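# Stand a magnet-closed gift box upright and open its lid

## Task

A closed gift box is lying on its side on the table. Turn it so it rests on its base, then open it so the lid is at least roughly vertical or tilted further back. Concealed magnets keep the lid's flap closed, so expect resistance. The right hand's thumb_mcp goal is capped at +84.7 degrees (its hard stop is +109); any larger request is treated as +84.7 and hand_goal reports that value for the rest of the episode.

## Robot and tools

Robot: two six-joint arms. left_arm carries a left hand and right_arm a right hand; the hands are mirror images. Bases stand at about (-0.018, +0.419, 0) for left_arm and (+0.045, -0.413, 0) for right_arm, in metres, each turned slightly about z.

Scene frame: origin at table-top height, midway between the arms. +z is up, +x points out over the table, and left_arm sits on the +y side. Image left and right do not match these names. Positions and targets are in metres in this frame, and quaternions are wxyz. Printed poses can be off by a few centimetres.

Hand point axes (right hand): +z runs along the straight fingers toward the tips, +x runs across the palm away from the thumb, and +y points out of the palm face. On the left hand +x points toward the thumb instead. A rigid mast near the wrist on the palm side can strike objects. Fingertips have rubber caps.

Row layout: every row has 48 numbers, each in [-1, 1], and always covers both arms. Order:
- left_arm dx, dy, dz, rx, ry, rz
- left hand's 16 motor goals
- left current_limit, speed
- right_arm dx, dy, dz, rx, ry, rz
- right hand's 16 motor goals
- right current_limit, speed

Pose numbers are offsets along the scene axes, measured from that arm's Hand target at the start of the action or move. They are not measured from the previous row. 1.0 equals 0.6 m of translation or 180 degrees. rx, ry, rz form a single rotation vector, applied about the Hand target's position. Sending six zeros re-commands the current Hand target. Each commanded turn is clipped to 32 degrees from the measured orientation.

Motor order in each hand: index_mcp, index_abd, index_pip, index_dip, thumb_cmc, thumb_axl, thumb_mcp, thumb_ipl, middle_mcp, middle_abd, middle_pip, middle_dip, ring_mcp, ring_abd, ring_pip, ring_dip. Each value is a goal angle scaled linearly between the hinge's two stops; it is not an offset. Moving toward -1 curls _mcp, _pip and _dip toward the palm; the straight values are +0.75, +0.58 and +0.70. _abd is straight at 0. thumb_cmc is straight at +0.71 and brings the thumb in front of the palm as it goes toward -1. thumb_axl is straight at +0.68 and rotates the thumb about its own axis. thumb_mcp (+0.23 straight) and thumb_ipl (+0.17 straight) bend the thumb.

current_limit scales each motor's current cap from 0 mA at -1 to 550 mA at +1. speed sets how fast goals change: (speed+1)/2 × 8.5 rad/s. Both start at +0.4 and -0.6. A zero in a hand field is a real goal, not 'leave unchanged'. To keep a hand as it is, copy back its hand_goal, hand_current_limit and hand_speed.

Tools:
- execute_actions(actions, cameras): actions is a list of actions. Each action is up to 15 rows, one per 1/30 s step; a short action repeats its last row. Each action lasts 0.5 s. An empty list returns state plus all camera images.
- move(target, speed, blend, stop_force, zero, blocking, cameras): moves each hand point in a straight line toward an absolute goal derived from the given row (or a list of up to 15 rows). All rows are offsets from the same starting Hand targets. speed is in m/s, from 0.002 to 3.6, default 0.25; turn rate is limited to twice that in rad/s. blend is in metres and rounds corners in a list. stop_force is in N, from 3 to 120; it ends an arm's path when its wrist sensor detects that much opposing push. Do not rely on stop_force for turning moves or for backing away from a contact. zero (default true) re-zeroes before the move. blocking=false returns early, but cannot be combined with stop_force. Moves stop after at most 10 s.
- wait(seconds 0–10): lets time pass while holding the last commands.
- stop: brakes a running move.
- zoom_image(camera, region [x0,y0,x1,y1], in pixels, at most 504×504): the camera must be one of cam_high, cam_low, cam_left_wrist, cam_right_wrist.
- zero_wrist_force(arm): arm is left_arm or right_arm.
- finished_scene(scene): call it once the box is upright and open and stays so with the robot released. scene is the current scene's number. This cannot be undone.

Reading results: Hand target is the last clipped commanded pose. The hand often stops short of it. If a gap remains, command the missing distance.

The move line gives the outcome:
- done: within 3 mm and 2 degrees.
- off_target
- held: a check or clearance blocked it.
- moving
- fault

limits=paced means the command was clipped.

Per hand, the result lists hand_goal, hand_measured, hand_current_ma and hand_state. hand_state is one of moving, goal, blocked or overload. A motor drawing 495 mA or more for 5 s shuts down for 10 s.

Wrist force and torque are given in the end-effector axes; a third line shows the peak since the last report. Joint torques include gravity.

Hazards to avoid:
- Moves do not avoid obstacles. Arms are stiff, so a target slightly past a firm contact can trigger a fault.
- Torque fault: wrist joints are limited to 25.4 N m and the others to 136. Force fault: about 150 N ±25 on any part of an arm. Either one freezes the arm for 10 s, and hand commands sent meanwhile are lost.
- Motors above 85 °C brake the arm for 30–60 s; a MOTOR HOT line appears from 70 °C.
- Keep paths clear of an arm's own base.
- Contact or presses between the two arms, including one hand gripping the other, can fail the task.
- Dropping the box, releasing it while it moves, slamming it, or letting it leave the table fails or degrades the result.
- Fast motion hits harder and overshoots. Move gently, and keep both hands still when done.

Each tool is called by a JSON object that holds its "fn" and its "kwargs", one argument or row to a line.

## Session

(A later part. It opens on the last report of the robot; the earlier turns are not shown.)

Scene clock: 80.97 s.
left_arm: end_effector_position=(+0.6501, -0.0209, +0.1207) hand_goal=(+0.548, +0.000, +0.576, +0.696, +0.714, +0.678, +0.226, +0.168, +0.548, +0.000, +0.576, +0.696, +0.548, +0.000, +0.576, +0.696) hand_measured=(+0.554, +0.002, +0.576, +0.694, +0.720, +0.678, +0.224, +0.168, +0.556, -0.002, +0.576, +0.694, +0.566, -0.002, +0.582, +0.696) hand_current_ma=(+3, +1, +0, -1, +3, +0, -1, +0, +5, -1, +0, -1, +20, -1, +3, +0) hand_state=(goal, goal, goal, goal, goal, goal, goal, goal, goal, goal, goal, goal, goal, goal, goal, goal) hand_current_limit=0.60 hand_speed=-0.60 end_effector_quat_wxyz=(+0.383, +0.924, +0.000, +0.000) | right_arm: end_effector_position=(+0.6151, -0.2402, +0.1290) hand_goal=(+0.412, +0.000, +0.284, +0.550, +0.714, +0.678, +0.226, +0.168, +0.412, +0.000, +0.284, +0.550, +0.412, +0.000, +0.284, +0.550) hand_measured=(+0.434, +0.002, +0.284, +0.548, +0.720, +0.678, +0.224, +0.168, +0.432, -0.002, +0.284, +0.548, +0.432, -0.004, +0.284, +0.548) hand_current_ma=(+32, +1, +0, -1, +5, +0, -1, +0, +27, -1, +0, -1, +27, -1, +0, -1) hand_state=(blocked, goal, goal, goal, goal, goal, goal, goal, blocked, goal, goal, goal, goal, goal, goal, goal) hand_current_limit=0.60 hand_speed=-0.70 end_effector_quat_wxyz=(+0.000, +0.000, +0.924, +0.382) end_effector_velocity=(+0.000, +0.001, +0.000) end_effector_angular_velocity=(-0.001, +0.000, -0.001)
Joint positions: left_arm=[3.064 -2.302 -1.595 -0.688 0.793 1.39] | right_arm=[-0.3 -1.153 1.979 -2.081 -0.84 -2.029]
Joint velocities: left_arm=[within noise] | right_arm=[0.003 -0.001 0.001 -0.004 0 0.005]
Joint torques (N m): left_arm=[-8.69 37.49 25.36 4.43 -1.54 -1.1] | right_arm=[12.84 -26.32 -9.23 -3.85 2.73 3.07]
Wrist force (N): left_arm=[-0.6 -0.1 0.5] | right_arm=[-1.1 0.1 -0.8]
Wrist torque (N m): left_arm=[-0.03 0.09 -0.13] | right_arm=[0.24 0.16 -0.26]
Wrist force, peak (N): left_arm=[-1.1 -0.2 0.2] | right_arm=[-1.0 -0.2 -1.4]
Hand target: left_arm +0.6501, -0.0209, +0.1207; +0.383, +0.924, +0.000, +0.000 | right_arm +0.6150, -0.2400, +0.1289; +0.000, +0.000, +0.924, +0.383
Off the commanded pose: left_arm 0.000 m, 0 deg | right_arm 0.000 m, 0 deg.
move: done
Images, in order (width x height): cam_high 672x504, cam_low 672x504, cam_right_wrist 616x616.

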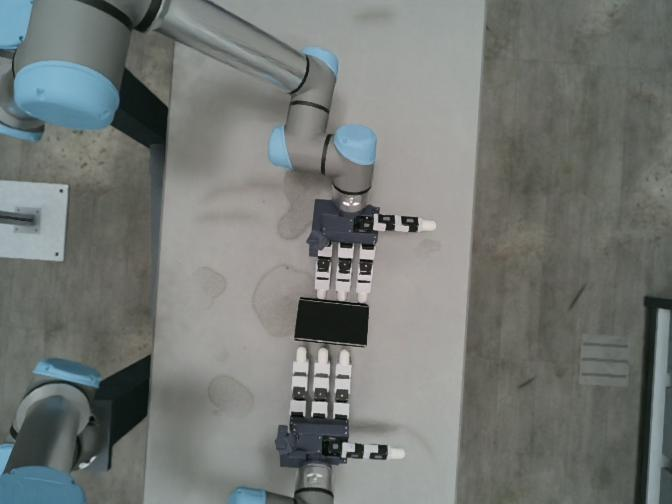

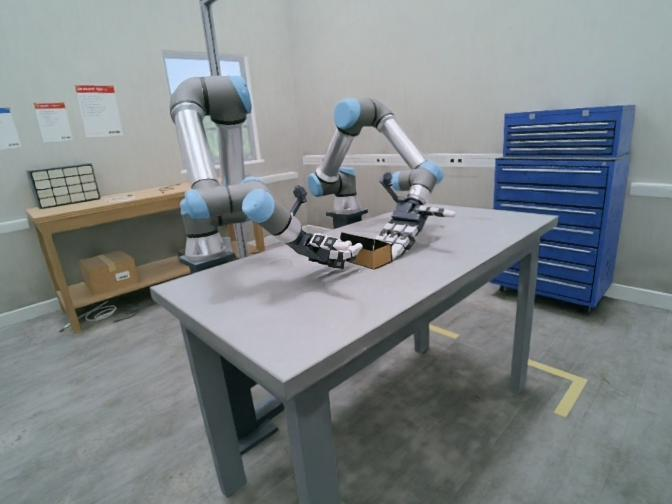

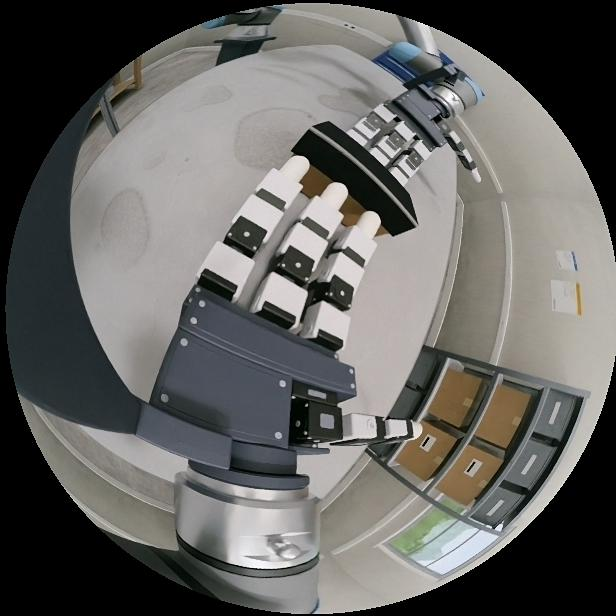

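{"fn": "move", "kwargs": {
  "target": [
    [0,0,0,0,0,0,0.548,0,0.576,0.696,0.714,0.678,0.226,0.168,0.548,0,0.576,0.696,0.548,0,0.576,0.696,0.6,-0.6,0,0.052,0.0017,0,0,0,0.411,0,0.2847,0.5507,0.714,0.678,0.226,0.168,0.411,0,0.2847,0.5507,0.411,0,0.2847,0.5507,0.6,-0.7],
    [0,0,0,0,0,0,0.548,0,0.576,0.696,0.714,0.678,0.226,0.168,0.548,0,0.576,0.696,0.548,0,0.576,0.696,0.6,-0.6,0,0.0853,0.015,0,0,0,0.411,0,0.2847,0.5507,0.714,0.678,0.226,0.168,0.411,0,0.2847,0.5507,0.411,0,0.2847,0.5507,0.6,-0.7]
  ],
  "speed": 0.05,
  "blend": 0.005,
  "cameras": ["cam_high", "cam_low", "cam_right_wrist"]
}}

{"fn": "zoom_image", "kwargs": {
  "camera": "cam_right_wrist",
  "region": [240, 90, 440, 260]
}}

{"fn": "zoom_image", "kwargs": {
  "camera": "cam_low",
  "region": [320, 212, 410, 282]
}}

{"fn": "zoom_image", "kwargs": {
  "camera": "cam_high",
  "region": [280, 270, 390, 390]
}}

Scene clock: 82.67 s.
left_arm: end_effector_position=(+0.6501, -0.0209, +0.1207) hand_goal=(+0.548, +0.000, +0.576, +0.696, +0.714, +0.678, +0.226, +0.168, +0.548, +0.000, +0.576, +0.696, +0.548, +0.000, +0.576, +0.696) hand_measured=(+0.554, +0.002, +0.576, +0.694, +0.720, +0.678, +0.224, +0.168, +0.556, -0.002, +0.576, +0.694, +0.566, -0.002, +0.582, +0.696) hand_current_ma=(+3, +1, +0, -1, +3, +0, -1, +0, +6, -1, +0, -1, +20, -1, +3, +0) hand_state=(goal, goal, goal, goal, goal, goal, goal, goal, goal, goal, goal, goal, goal, goal, goal, goal) hand_current_limit=0.60 hand_speed=-0.60 end_effector_quat_wxyz=(+0.383, +0.924, +0.000, +0.000) | right_arm: end_effector_position=(+0.6150, -0.1887, +0.1380) hand_goal=(+0.412, +0.000, +0.284, +0.550, +0.714, +0.678, +0.226, +0.168, +0.412, +0.000, +0.284, +0.550, +0.412, +0.000, +0.284, +0.550) hand_measured=(+0.430, +0.002, +0.286, +0.548, +0.720, +0.678, +0.224, +0.168, +0.432, -0.002, +0.284, +0.548, +0.432, -0.004, +0.284, +0.548) hand_current_ma=(+22, +1, +1, +0, +5, +0, -1, +0, +26, -1, +0, -1, +26, -1, +0, -1) hand_state=(goal, goal, goal, goal, goal, goal, goal, goal, goal, goal, goal, goal, goal, goal, goal, goal) hand_current_limit=0.60 hand_speed=-0.70 end_effector_quat_wxyz=(+0.000, +0.000, +0.924, +0.383)
Joint positions: left_arm=[3.064 -2.302 -1.595 -0.688 0.793 1.39] | right_arm=[-0.207 -1.163 1.992 -2.165 -0.814 -1.908]
Joint torques (N m): left_arm=[-8.37 37.25 26.44 4.52 -0.13 -1.01] | right_arm=[-13.71 -27.11 -23.88 -0.18 0.08 -3.21]
Wrist force (N): left_arm=[-0.8 -0.7 -0.1] | right_arm=[-0.6 -0.4 -0.7]
Wrist torque (N m): left_arm=[-0.04 0.10 -0.14] | right_arm=[0.26 0.10 -0.09]
Wrist force, peak (N): left_arm=[-0.8 -1.0 -0.6] | right_arm=[-1.0 -0.7 -1.2]
Hand target: left_arm +0.6501, -0.0209, +0.1207; +0.383, +0.924, +0.000, +0.000 | right_arm +0.6150, -0.1889, +0.1379; +0.000, +0.000, +0.924, +0.383
Off the commanded pose: left_arm 0.000 m, 0 deg | right_arm 0.000 m, 0 deg.
move: done
Images, in order (width x height): cam_high 672x504, cam_low 672x504, cam_right_wrist 616x616.

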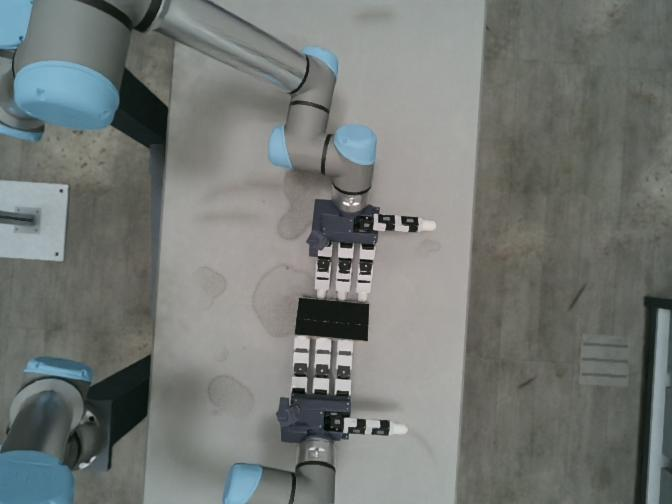

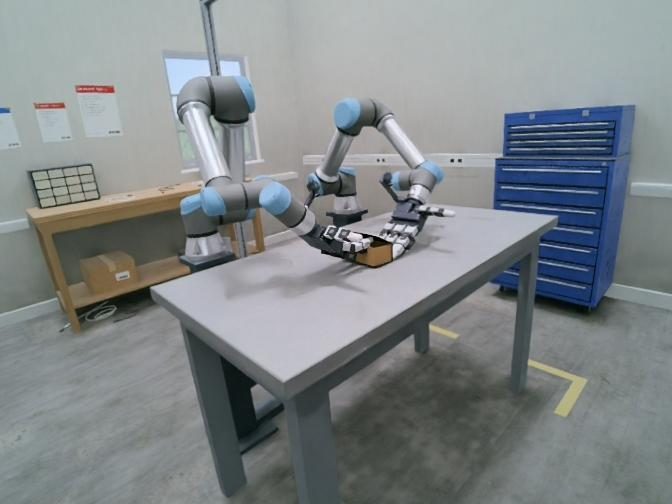

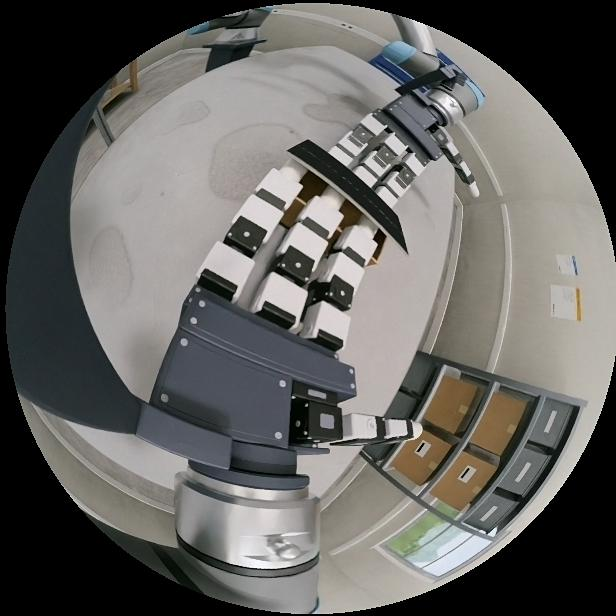

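Scaled by 2.520 from the camera's 616x616 image, which has a finer 880x880 frame.

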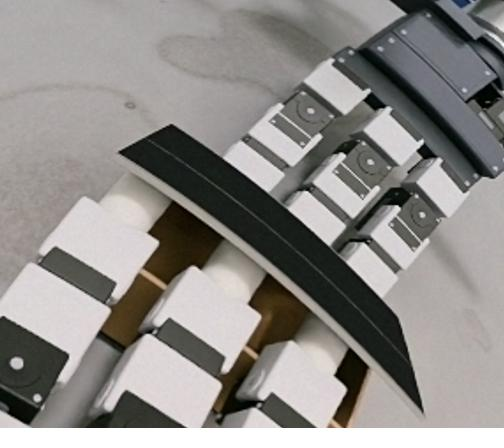

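Scaled by 5.600.

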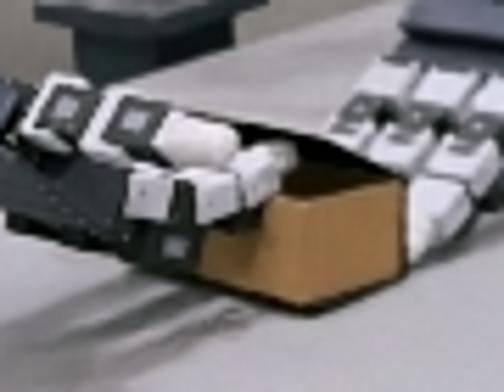

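Scaled by 4.200.

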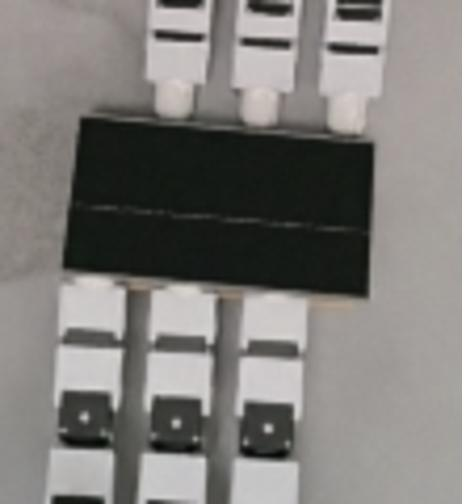

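{"fn": "zoom_image", "kwargs": {
  "camera": "cam_low",
  "region": [345, 222, 400, 272]
}}

{"fn": "wait", "kwargs": {
  "seconds": 0,
  "cameras": ["cam_left_wrist", "cam_right_wrist"]
}}

{"fn": "zoom_image", "kwargs": {
  "camera": "cam_left_wrist",
  "region": [200, 80, 420, 260]
}}

{"fn": "zoom_image", "kwargs": {
  "camera": "cam_right_wrist",
  "region": [280, 120, 420, 260]
}}

Scaled by 9.164.

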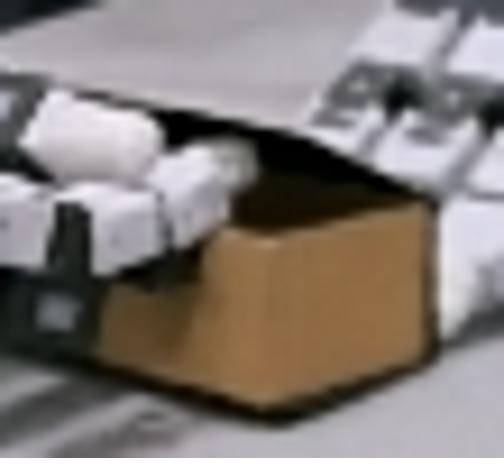

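Scene clock: 83.27 s.
left_arm: end_effector_position=(+0.6501, -0.0209, +0.1207) hand_goal=(+0.548, +0.000, +0.576, +0.696, +0.714, +0.678, +0.226, +0.168, +0.548, +0.000, +0.576, +0.696, +0.548, +0.000, +0.576, +0.696) hand_measured=(+0.554, +0.002, +0.576, +0.694, +0.720, +0.678, +0.224, +0.168, +0.556, -0.002, +0.576, +0.694, +0.566, -0.002, +0.582, +0.696) hand_current_ma=(+3, +1, +0, -1, +3, +0, -1, +0, +6, -1, +0, -1, +20, -1, +3, +0) hand_state=(goal, goal, goal, goal, goal, goal, goal, goal, goal, goal, goal, goal, goal, goal, goal, goal) hand_current_limit=0.60 hand_speed=-0.60 end_effector_quat_wxyz=(+0.383, +0.924, +0.000, +0.000) | right_arm: end_effector_position=(+0.6150, -0.1889, +0.1379) hand_goal=(+0.412, +0.000, +0.284, +0.550, +0.714, +0.678, +0.226, +0.168, +0.412, +0.000, +0.284, +0.550, +0.412, +0.000, +0.284, +0.550) hand_measured=(+0.430, +0.002, +0.286, +0.548, +0.720, +0.678, +0.224, +0.168, +0.432, -0.002, +0.284, +0.548, +0.432, -0.004, +0.284, +0.548) hand_current_ma=(+22, +0, +1, +0, +5, +0, -1, +0, +26, -1, +0, -1, +26, -1, +0, -1) hand_state=(goal, goal, goal, goal, goal, goal, goal, goal, goal, goal, goal, goal, goal, goal, goal, goal) hand_current_limit=0.60 hand_speed=-0.70 end_effector_quat_wxyz=(+0.000, +0.000, +0.924, +0.383)
Joint positions: left_arm=[3.064 -2.302 -1.595 -0.688 0.793 1.39] | right_arm=[-0.207 -1.163 1.992 -2.164 -0.814 -1.908]
Joint torques (N m): left_arm=[-8.63 37.96 25.85 4.38 -0.18 -1.22] | right_arm=[-13.44 -25.93 -24.62 -0.18 -1.59 -2.99]
Wrist force (N): left_arm=[-0.8 -0.2 -0.1] | right_arm=[-0.3 -0.7 -0.9]
Wrist torque (N m): left_arm=[0.03 0.10 -0.14] | right_arm=[0.22 0.07 -0.08]
Wrist force, peak (N): left_arm=[-0.8 -0.6 -0.2] | right_arm=[-1.0 -0.6 -0.7]
Hand target: left_arm +0.6501, -0.0209, +0.1207; +0.383, +0.924, +0.000, +0.000 | right_arm +0.6150, -0.1889, +0.1379; +0.000, +0.000, +0.924, +0.383
Off the commanded pose: left_arm 0.000 m, 0 deg | right_arm 0.000 m, 0 deg.
Images, in order (width x height): cam_left_wrist 616x616, cam_right_wrist 616x616.

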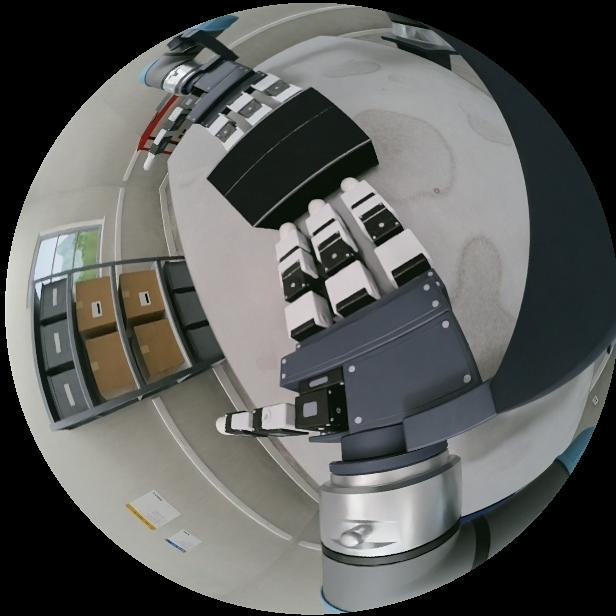

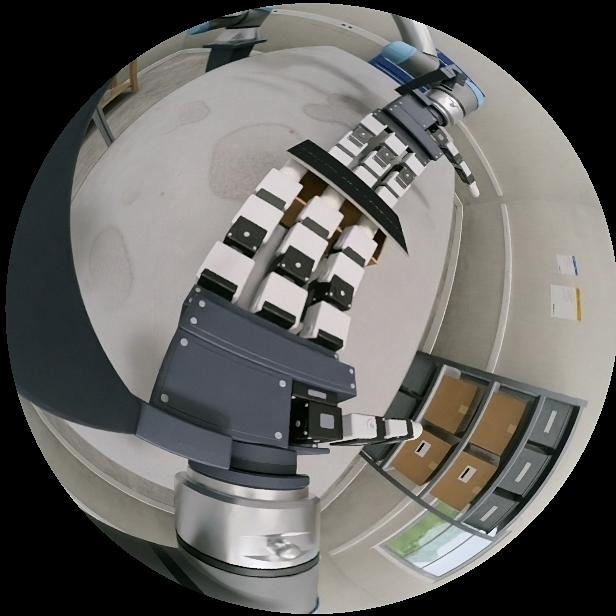

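Scaled by 2.291 from the camera's 616x616 image, which has a finer 880x880 frame.

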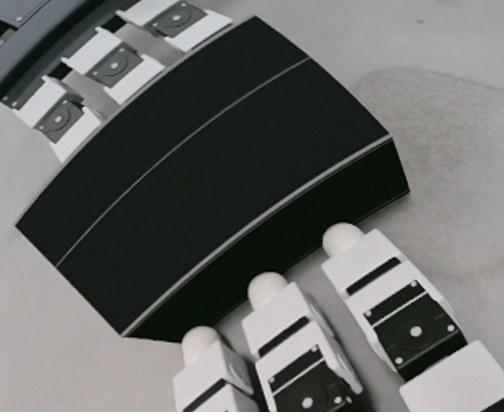

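Scaled by 3.600 from the camera's 616x616 image, which has a finer 880x880 frame.

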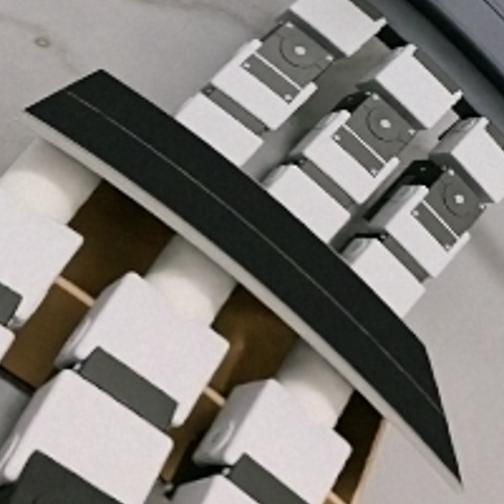

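{"fn": "move", "kwargs": {
  "target": [
    [0,0,0,0,0,0,0.548,0,0.576,0.696,0.714,0.678,0.226,0.168,0.548,0,0.576,0.696,0.548,0,0.576,0.696,0.6,-0.6,0,0.0207,0.0197,0,0,0,0.411,0,0.2847,0.5507,0.714,0.678,0.226,0.168,0.411,0,0.2847,0.5507,0.411,0,0.2847,0.5507,0.6,-0.7],
    [0,0,0,0,0,0,0.548,0,0.576,0.696,0.714,0.678,0.226,0.168,0.548,0,0.576,0.696,0.548,0,0.576,0.696,0.6,-0.6,0,0.0387,0.0332,0,0,0,0.411,0,0.2847,0.5507,0.714,0.678,0.226,0.168,0.411,0,0.2847,0.5507,0.411,0,0.2847,0.5507,0.6,-0.7]
  ],
  "speed": 0.05,
  "blend": 0.005,
  "cameras": ["cam_high", "cam_low", "cam_right_wrist", "cam_left_wrist"]
}}

{"fn": "zoom_image", "kwargs": {
  "camera": "cam_low",
  "region": [330, 205, 410, 275]
}}

{"fn": "zoom_image", "kwargs": {
  "camera": "cam_high",
  "region": [280, 270, 390, 390]
}}

Scene clock: 85.43 s.
left_arm: end_effector_position=(+0.6501, -0.0209, +0.1208) hand_goal=(+0.548, +0.000, +0.576, +0.696, +0.714, +0.678, +0.226, +0.168, +0.548, +0.000, +0.576, +0.696, +0.548, +0.000, +0.576, +0.696) hand_measured=(+0.570, +0.000, +0.586, +0.698, +0.720, +0.678, +0.224, +0.168, +0.572, -0.004, +0.584, +0.698, +0.572, -0.004, +0.586, +0.698) hand_current_ma=(+28, +0, +7, +1, +3, +0, -1, +0, +32, -1, +6, +1, +32, -2, +8, +0) hand_state=(blocked, goal, goal, goal, goal, goal, goal, goal, blocked, goal, goal, goal, blocked, goal, goal, goal) hand_current_limit=0.60 hand_speed=-0.60 end_effector_quat_wxyz=(+0.383, +0.924, +0.000, +0.000) | right_arm: end_effector_position=(+0.6151, -0.1655, +0.1580) hand_goal=(+0.412, +0.000, +0.284, +0.550, +0.714, +0.678, +0.226, +0.168, +0.412, +0.000, +0.284, +0.550, +0.412, +0.000, +0.284, +0.550) hand_measured=(+0.374, +0.014, +0.270, +0.552, +0.720, +0.678, +0.224, +0.168, +0.392, +0.000, +0.276, +0.548, +0.398, +0.000, +0.276, +0.548) hand_current_ma=(-68, +11, -15, +1, +5, +0, -1, +0, -28, +0, -7, -1, -16, +0, -5, -1) hand_state=(blocked, goal, goal, goal, goal, goal, goal, goal, blocked, goal, goal, goal, goal, goal, goal, goal) hand_current_limit=0.60 hand_speed=-0.70 end_effector_quat_wxyz=(+0.000, +0.000, +0.924, +0.383) end_effector_velocity=(-0.001, +0.000, +0.000) end_effector_angular_velocity=(+0.000, -0.004, +0.003)
Joint positions: left_arm=[3.064 -2.302 -1.595 -0.688 0.793 1.39] | right_arm=[-0.165 -1.193 1.981 -2.163 -0.805 -1.85]
Joint velocities: left_arm=[within noise] | right_arm=[-0.001 0 0.001 -0.001 0 -0.006]
Joint torques (N m): left_arm=[-11.22 37.83 15.39 1.35 -4.84 -1.04] | right_arm=[-7.44 -21.55 -8.99 -2.62 0.52 -3.24]
Wrist force (N): left_arm=[-0.6 -4.5 -4.3] | right_arm=[-0.5 0.0 -12.7]
Wrist torque (N m): left_arm=[0.40 -0.09 -0.01] | right_arm=[0.62 0.29 -0.10]
Wrist force, peak (N): left_arm=[-0.9 -15.7 -30.8] | right_arm=[-0.6 -6.5 -24.1]
Hand target: left_arm +0.6501, -0.0209, +0.1207; +0.383, +0.924, +0.000, +0.000 | right_arm +0.6150, -0.1656, +0.1578; +0.000, +0.000, +0.924, +0.383
Off the commanded pose: left_arm 0.000 m, 0 deg | right_arm 0.000 m, 0 deg.
move: done

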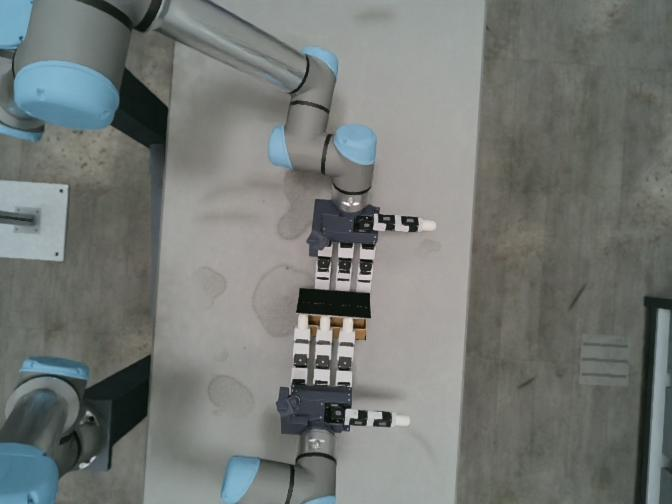

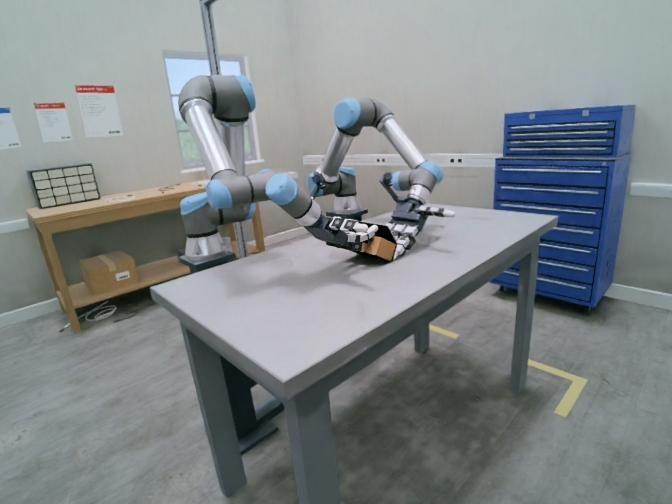

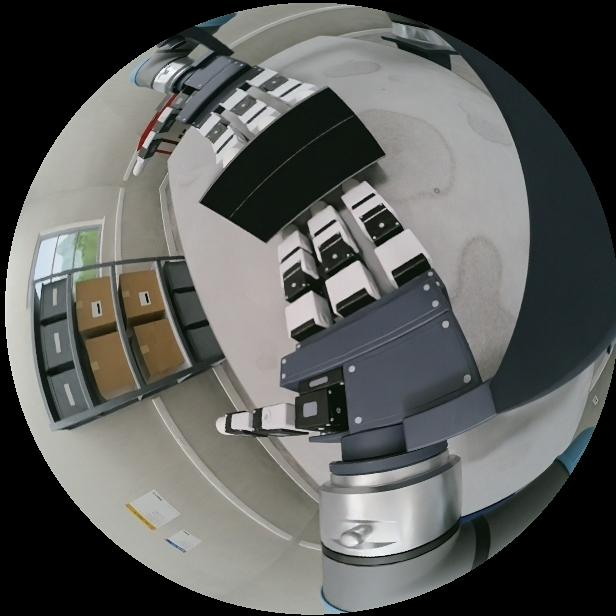

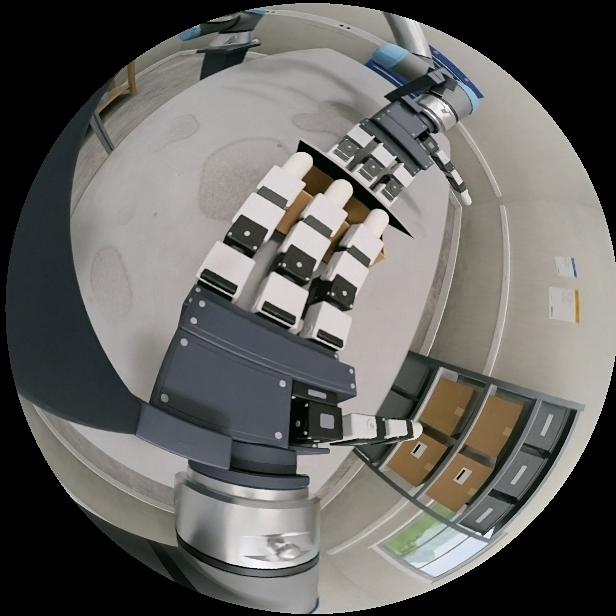

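Scaled by 6.300.

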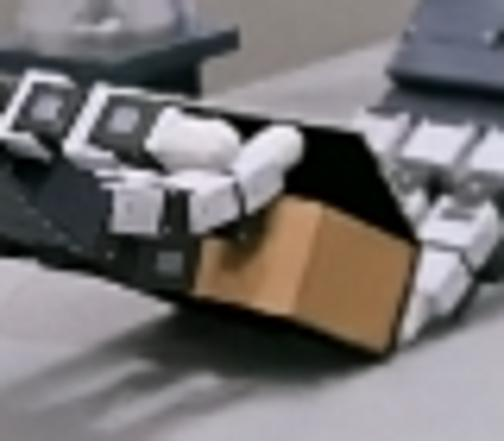

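Scaled by 4.200.

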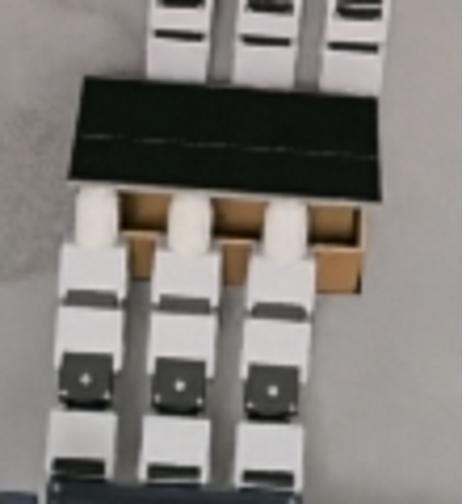

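{"fn": "move", "kwargs": {
  "target": [
    [0,0,0,0,0,0,0.548,0,0.576,0.696,0.714,0.678,0.226,0.168,0.548,0,0.576,0.696,0.548,0,0.576,0.696,0.6,-0.6,0,-0.018,-0.0135,0,0,0,0.411,0,0.2847,0.5507,0.714,0.678,0.226,0.168,0.411,0,0.2847,0.5507,0.411,0,0.2847,0.5507,0.6,-0.7],
    [0,0,0,0,0,0,0.548,0,0.576,0.696,0.714,0.678,0.226,0.168,0.548,0,0.576,0.696,0.548,0,0.576,0.696,0.6,-0.6,0,-0.0387,-0.0332,0,0,0,0.411,0,0.2847,0.5507,0.714,0.678,0.226,0.168,0.411,0,0.2847,0.5507,0.411,0,0.2847,0.5507,0.6,-0.7]
  ],
  "speed": 0.05,
  "blend": 0.005,
  "cameras": ["cam_high", "cam_low", "cam_right_wrist"]
}}

{"fn": "zoom_image", "kwargs": {
  "camera": "cam_low",
  "region": [330, 205, 410, 275]
}}

{"fn": "zoom_image", "kwargs": {
  "camera": "cam_high",
  "region": [280, 270, 390, 390]
}}

{"fn": "zoom_image", "kwargs": {
  "camera": "cam_right_wrist",
  "region": [240, 90, 440, 260]
}}

Scene clock: 89.10 s.
left_arm: end_effector_position=(+0.6500, -0.0210, +0.1207) hand_goal=(+0.548, +0.000, +0.576, +0.696, +0.714, +0.678, +0.226, +0.168, +0.548, +0.000, +0.576, +0.696, +0.548, +0.000, +0.576, +0.696) hand_measured=(+0.566, +0.000, +0.582, +0.698, +0.720, +0.678, +0.224, +0.168, +0.568, -0.002, +0.584, +0.698, +0.566, -0.002, +0.584, +0.698) hand_current_ma=(+19, +0, +4, +1, +3, +0, -1, +0, +24, -1, +4, +1, +21, -1, +5, +0) hand_state=(goal, goal, goal, goal, goal, goal, goal, goal, blocked, goal, goal, goal, goal, goal, goal, goal) hand_current_limit=0.60 hand_speed=-0.60 end_effector_quat_wxyz=(+0.383, +0.924, +0.000, +0.000) | right_arm: end_effector_position=(+0.6150, -0.1890, +0.1378) hand_goal=(+0.412, +0.000, +0.284, +0.550, +0.714, +0.678, +0.226, +0.168, +0.412, +0.000, +0.284, +0.550, +0.412, +0.000, +0.284, +0.550) hand_measured=(+0.420, +0.004, +0.284, +0.552, +0.720, +0.678, +0.224, +0.168, +0.420, +0.000, +0.284, +0.548, +0.420, +0.000, +0.284, +0.548) hand_current_ma=(+8, +1, +0, +1, +5, +0, -1, +0, +7, +0, +0, -1, +6, +0, +0, -1) hand_state=(goal, goal, goal, goal, goal, goal, goal, goal, goal, goal, goal, goal, goal, goal, goal, goal) hand_current_limit=0.60 hand_speed=-0.70 end_effector_quat_wxyz=(+0.000, +0.000, +0.924, +0.383) end_effector_velocity=(+0.000, +0.001, +0.001) end_effector_angular_velocity=(+0.000, +0.002, -0.002)
Joint positions: left_arm=[3.064 -2.302 -1.595 -0.688 0.793 1.39] | right_arm=[-0.208 -1.163 1.992 -2.165 -0.815 -1.908]
Joint velocities: left_arm=[within noise] | right_arm=[0.002 -0.003 0 0.001 0 0.005]
Joint torques (N m): left_arm=[-5.67 37.61 5.04 1.51 -3.68 -0.96] | right_arm=[12.62 -44.73 -20.31 -1.77 1.13 2.94]
Wrist force (N): left_arm=[-0.6 -0.4 0.4] | right_arm=[-1.0 -0.5 -0.7]
Wrist torque (N m): left_arm=[-0.06 0.09 -0.13] | right_arm=[0.23 0.14 -0.24]
Wrist force, peak (N): left_arm=[-0.4 -4.3 -4.9] | right_arm=[-0.1 0.3 -13.4]
Hand target: left_arm +0.6501, -0.0209, +0.1207; +0.383, +0.924, +0.000, +0.000 | right_arm +0.6150, -0.1889, +0.1379; +0.000, +0.000, +0.924, +0.383
Off the commanded pose: left_arm 0.000 m, 0 deg | right_arm 0.000 m, 0 deg.
move: done
Images, in order (width x height): cam_high 672x504, cam_low 672x504, cam_right_wrist 616x616.

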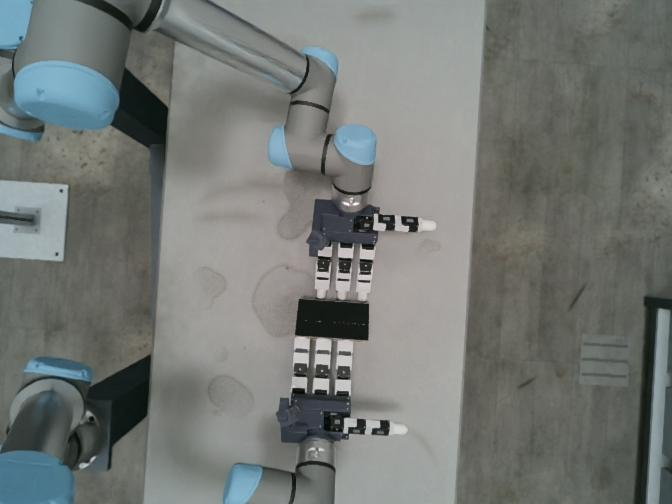

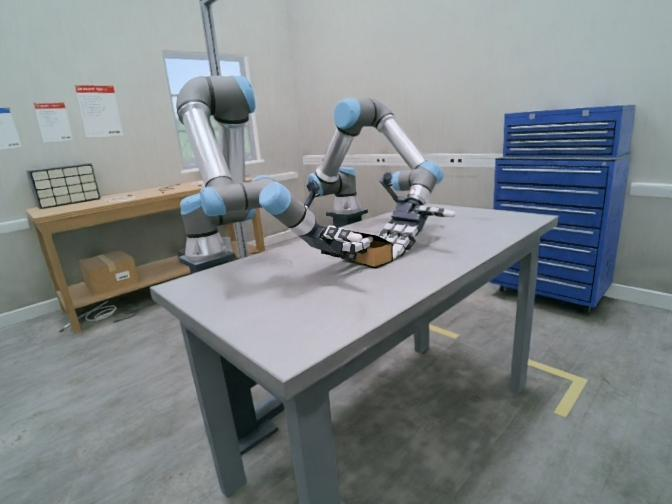

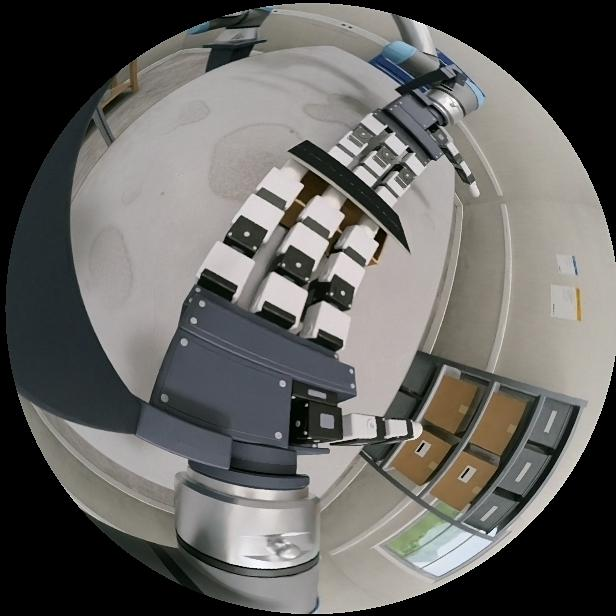

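Scaled by 6.300.

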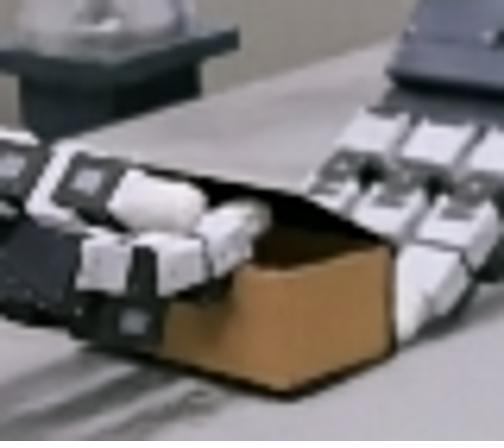

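Scaled by 4.200.

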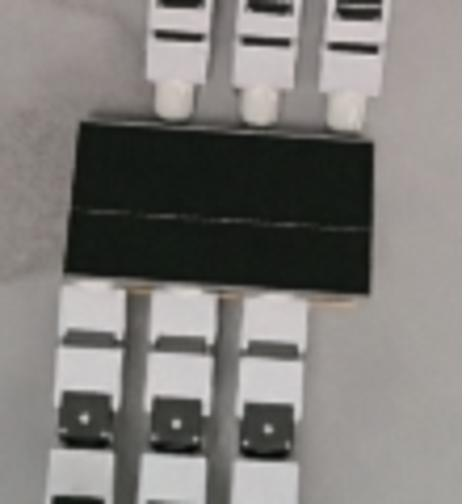

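Scaled by 2.520 from the camera's 616x616 image, which has a finer 880x880 frame.

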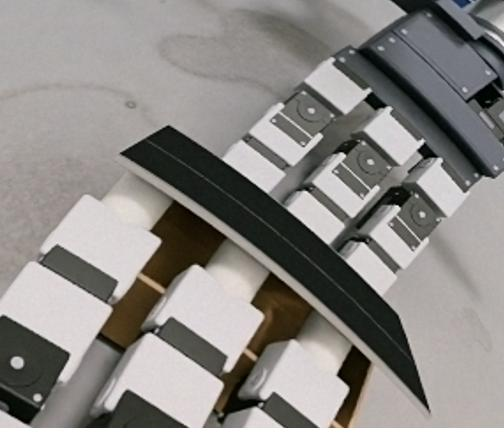

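{"fn": "move", "kwargs": {
  "target": [
    [0,0,0,0,0,0,0.548,0,0.576,0.696,0.714,0.678,0.226,0.168,0.548,0,0.576,0.696,0.548,0,0.576,0.696,0.6,-0.6,0,0,0.0583,0,0,0,0.411,0,0.2847,0.5507,0.714,0.678,0.226,0.168,0.411,0,0.2847,0.5507,0.411,0,0.2847,0.5507,0.6,-0.7],
    [0,0,0,0,0,0,0.548,0,0.576,0.696,0.714,0.678,0.226,0.168,0.548,0,0.576,0.696,0.548,0,0.576,0.696,0.6,-0.6,0,0.0367,0.0633,0,0,0,0.411,0,0.2847,0.5507,0.714,0.678,0.226,0.168,0.411,0,0.2847,0.5507,0.411,0,0.2847,0.5507,0.6,-0.7]
  ],
  "speed": 0.06,
  "blend": 0.008,
  "cameras": ["cam_high", "cam_low", "cam_right_wrist", "cam_left_wrist"]
}}

{"fn": "zoom_image", "kwargs": {
  "camera": "cam_low",
  "region": [330, 195, 410, 275]
}}

{"fn": "zoom_image", "kwargs": {
  "camera": "cam_high",
  "region": [280, 270, 390, 390]
}}

Scene clock: 90.87 s.
left_arm: end_effector_position=(+0.6500, -0.0209, +0.1207) hand_goal=(+0.548, +0.000, +0.576, +0.696, +0.714, +0.678, +0.226, +0.168, +0.548, +0.000, +0.576, +0.696, +0.548, +0.000, +0.576, +0.696) hand_measured=(+0.566, +0.000, +0.582, +0.698, +0.720, +0.678, +0.224, +0.168, +0.568, -0.002, +0.584, +0.698, +0.566, -0.002, +0.584, +0.698) hand_current_ma=(+19, +0, +4, +1, +3, +0, -1, +0, +24, -1, +4, +1, +21, -1, +5, +0) hand_state=(goal, goal, goal, goal, goal, goal, goal, goal, blocked, goal, goal, goal, goal, goal, goal, goal) hand_current_limit=0.60 hand_speed=-0.60 end_effector_quat_wxyz=(+0.383, +0.924, +0.000, +0.000) | right_arm: end_effector_position=(+0.6150, -0.1667, +0.1760) hand_goal=(+0.412, +0.000, +0.284, +0.550, +0.714, +0.678, +0.226, +0.168, +0.412, +0.000, +0.284, +0.550, +0.412, +0.000, +0.284, +0.550) hand_measured=(+0.424, +0.002, +0.286, +0.552, +0.720, +0.678, +0.224, +0.168, +0.424, +0.000, +0.288, +0.550, +0.424, +0.000, +0.286, +0.550) hand_current_ma=(+13, +1, +1, +1, +5, +0, -1, +0, +12, +0, +2, +0, +11, +0, +1, +0) hand_state=(goal, goal, goal, goal, goal, goal, goal, goal, goal, goal, goal, goal, goal, goal, goal, goal) hand_current_limit=0.60 hand_speed=-0.70 end_effector_quat_wxyz=(+0.000, +0.000, +0.924, +0.383)
Joint positions: left_arm=[3.064 -2.302 -1.595 -0.688 0.793 1.39] | right_arm=[-0.167 -1.225 1.966 -2.114 -0.805 -1.853]
Joint torques (N m): left_arm=[7.07 37.66 6.82 1.45 -3.02 -1.01] | right_arm=[-14.1 -24.04 -9.58 -0.44 -0.32 -2.85]
Wrist force (N): left_arm=[-0.7 -0.4 0.4] | right_arm=[-1.0 -0.1 -0.9]
Wrist torque (N m): left_arm=[-0.06 0.10 -0.13] | right_arm=[0.25 0.13 -0.13]
Wrist force, peak (N): left_arm=[-0.9 -0.4 0.4] | right_arm=[-0.8 -0.5 -1.2]
Hand target: left_arm +0.6501, -0.0209, +0.1207; +0.383, +0.924, +0.000, +0.000 | right_arm +0.6150, -0.1668, +0.1759; +0.000, +0.000, +0.924, +0.383
Off the commanded pose: left_arm 0.000 m, 0 deg | right_arm 0.000 m, 0 deg.
move: done

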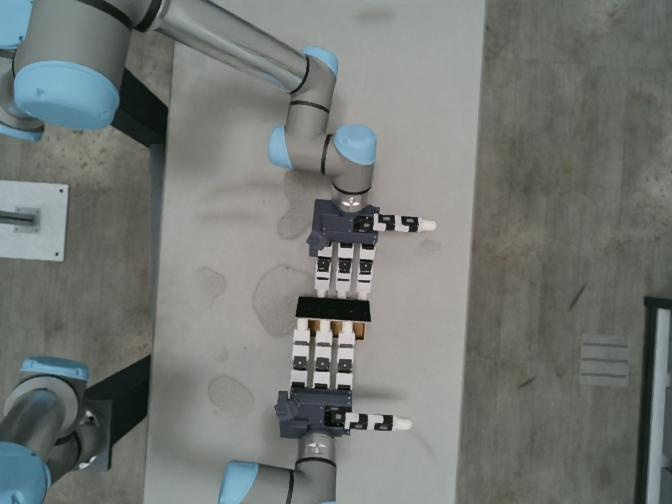

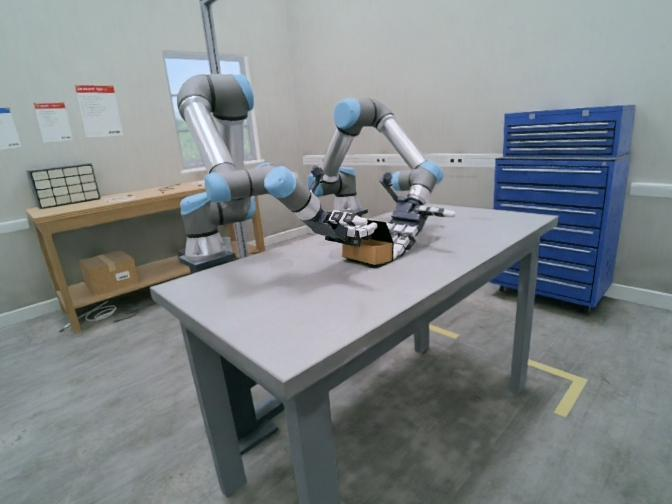

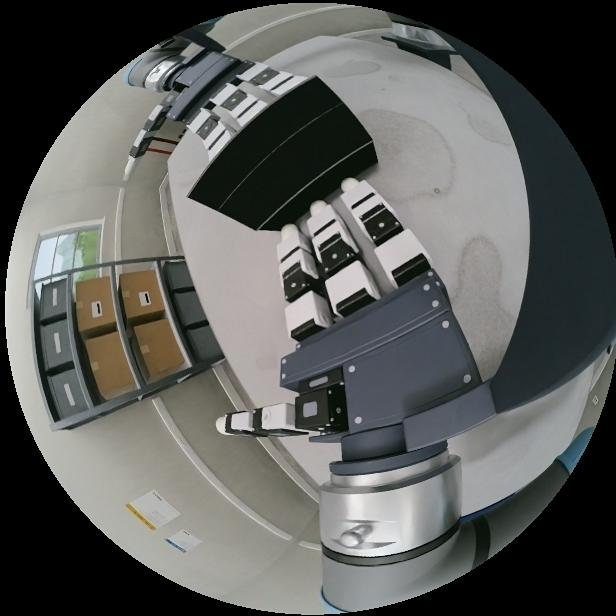

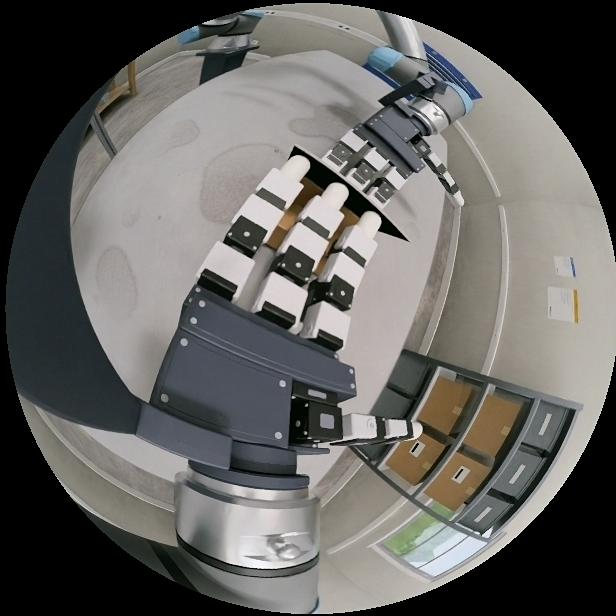

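Scaled by 6.300.

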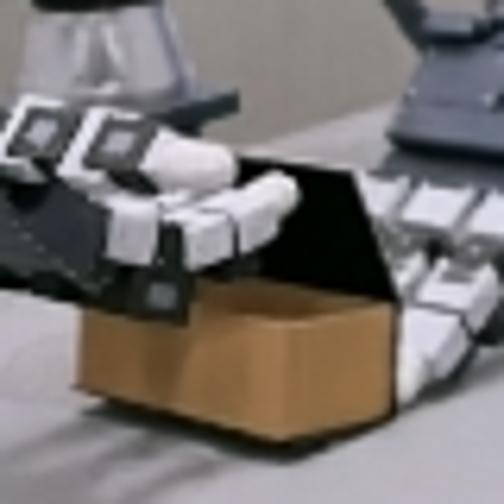

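Scaled by 4.200.

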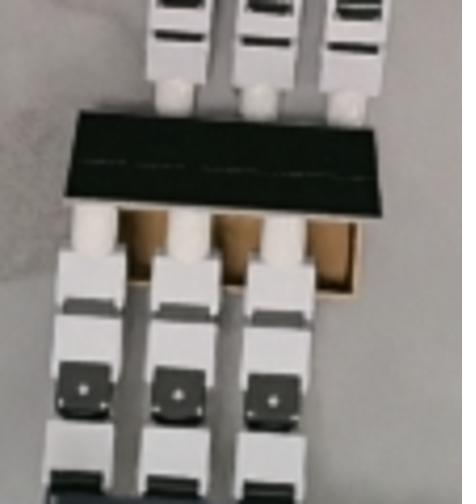

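{"fn": "move", "kwargs": {
  "target": [0,0,0,0,0,0,0.548,0,0.576,0.696,0.714,0.678,0.226,0.168,0.548,0,0.576,0.696,0.548,0,0.576,0.696,0.6,-0.6,0,-0.0133,0,0,0,0,0.411,0,0.2847,0.5507,0.714,0.678,0.226,0.168,0.411,0,0.2847,0.5507,0.411,0,0.2847,0.5507,0.6,-0.7],
  "speed": 0.1,
  "cameras": ["cam_high", "cam_low", "cam_right_wrist"]
}}

{"fn": "zoom_image", "kwargs": {
  "camera": "cam_low",
  "region": [330, 195, 410, 275]
}}

{"fn": "zoom_image", "kwargs": {
  "camera": "cam_high",
  "region": [280, 270, 390, 390]
}}

{"fn": "zoom_image", "kwargs": {
  "camera": "cam_right_wrist",
  "region": [240, 90, 440, 260]
}}

Scene clock: 91.97 s.
left_arm: end_effector_position=(+0.6500, -0.0209, +0.1207) hand_goal=(+0.548, +0.000, +0.576, +0.696, +0.714, +0.678, +0.226, +0.168, +0.548, +0.000, +0.576, +0.696, +0.548, +0.000, +0.576, +0.696) hand_measured=(+0.566, +0.000, +0.582, +0.698, +0.720, +0.678, +0.224, +0.168, +0.568, -0.002, +0.584, +0.698, +0.566, -0.002, +0.584, +0.698) hand_current_ma=(+19, +0, +4, +1, +3, +0, -1, +0, +24, -1, +4, +1, +21, -1, +5, +0) hand_state=(goal, goal, goal, goal, goal, goal, goal, goal, blocked, goal, goal, goal, goal, goal, goal, goal) hand_current_limit=0.60 hand_speed=-0.60 end_effector_quat_wxyz=(+0.383, +0.924, +0.000, +0.000) | right_arm: end_effector_position=(+0.6150, -0.1750, +0.1759) hand_goal=(+0.412, +0.000, +0.284, +0.550, +0.714, +0.678, +0.226, +0.168, +0.412, +0.000, +0.284, +0.550, +0.412, +0.000, +0.284, +0.550) hand_measured=(+0.424, +0.002, +0.286, +0.552, +0.720, +0.678, +0.224, +0.168, +0.424, +0.000, +0.288, +0.550, +0.424, +0.000, +0.286, +0.550) hand_current_ma=(+13, +1, +1, +1, +5, +0, -1, +0, +12, +0, +2, +0, +11, +0, +1, +0) hand_state=(goal, goal, goal, goal, goal, goal, goal, goal, goal, goal, goal, goal, goal, goal, goal, goal) hand_current_limit=0.60 hand_speed=-0.70 end_effector_quat_wxyz=(+0.000, +0.000, +0.924, +0.383)
Joint positions: left_arm=[3.064 -2.302 -1.595 -0.688 0.793 1.39] | right_arm=[-0.182 -1.228 1.965 -2.096 -0.809 -1.873]
Joint torques (N m): left_arm=[7.29 37.53 8.57 1.58 -2.66 -0.87] | right_arm=[9.35 -41.34 -25.13 -3.88 -0.78 2.12]
Wrist force (N): left_arm=[-0.7 -0.3 0.3] | right_arm=[-0.8 -0.6 -0.3]
Wrist torque (N m): left_arm=[-0.04 0.10 -0.14] | right_arm=[0.21 0.12 -0.14]
Wrist force, peak (N): left_arm=[-0.9 -0.4 0.5] | right_arm=[-1.3 -0.2 -0.7]
Hand target: left_arm +0.6501, -0.0209, +0.1207; +0.383, +0.924, +0.000, +0.000 | right_arm +0.6150, -0.1748, +0.1759; +0.000, +0.000, +0.924, +0.383
Off the commanded pose: left_arm 0.000 m, 0 deg | right_arm 0.000 m, 0 deg.
move: done
Images, in order (width x height): cam_high 672x504, cam_low 672x504, cam_right_wrist 616x616.

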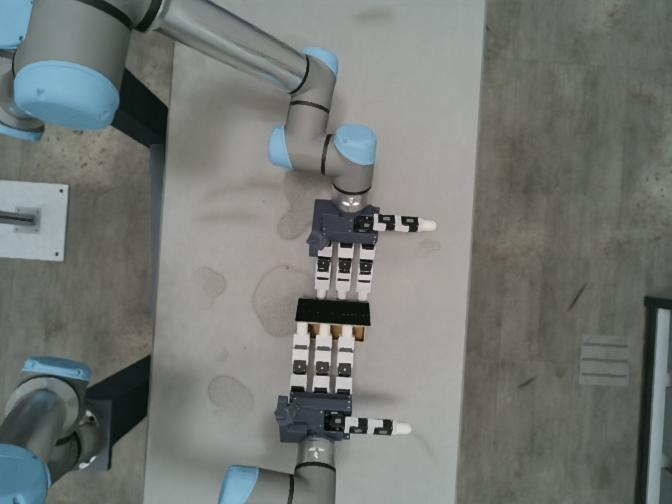

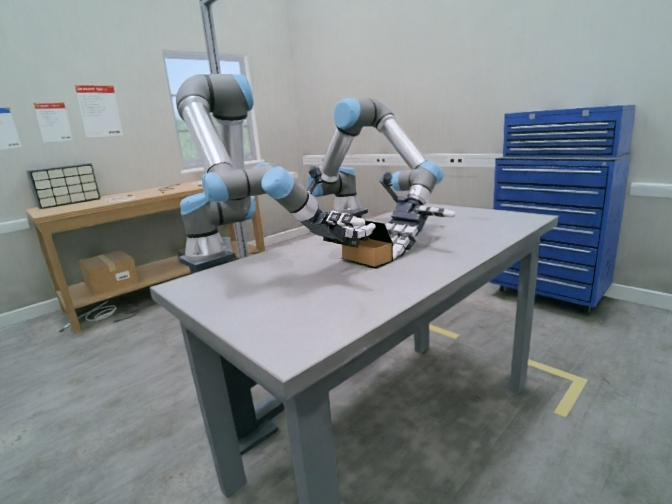

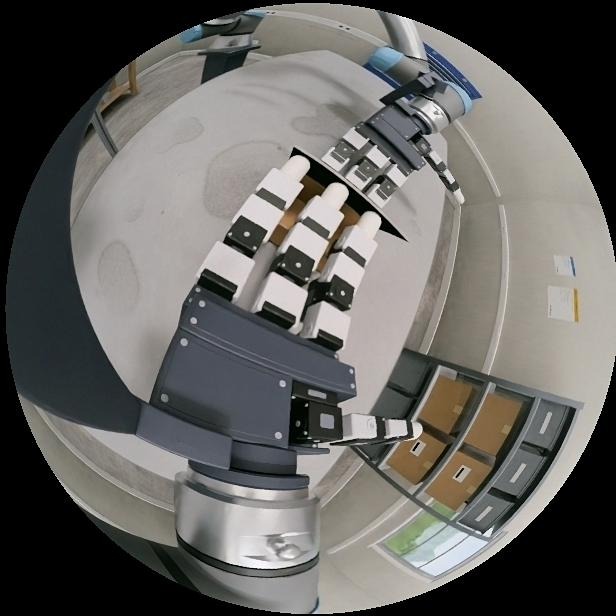

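Scaled by 6.300.

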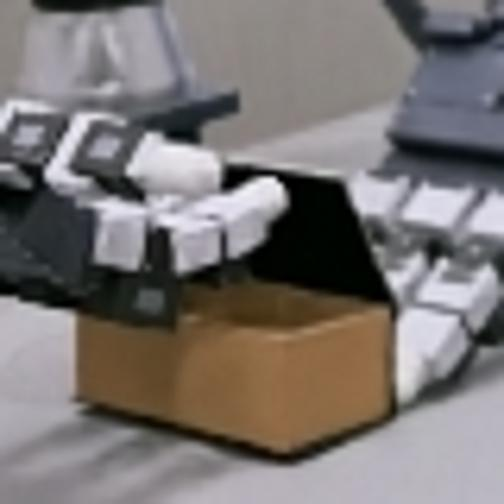

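Scaled by 4.200.

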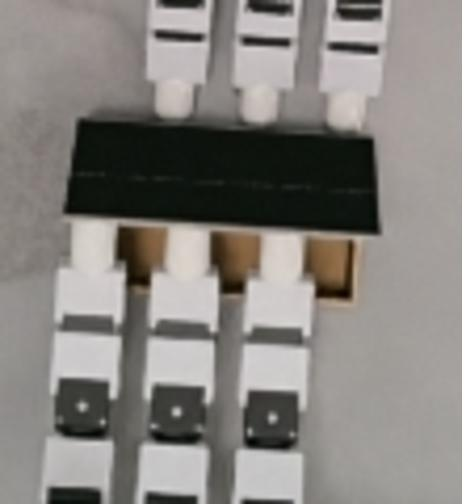

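Scaled by 2.520 from the camera's 616x616 image, which has a finer 880x880 frame.

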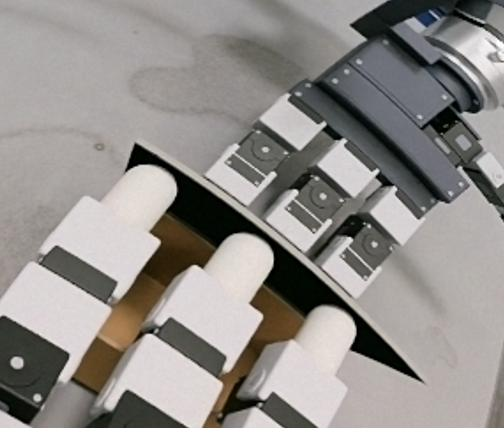

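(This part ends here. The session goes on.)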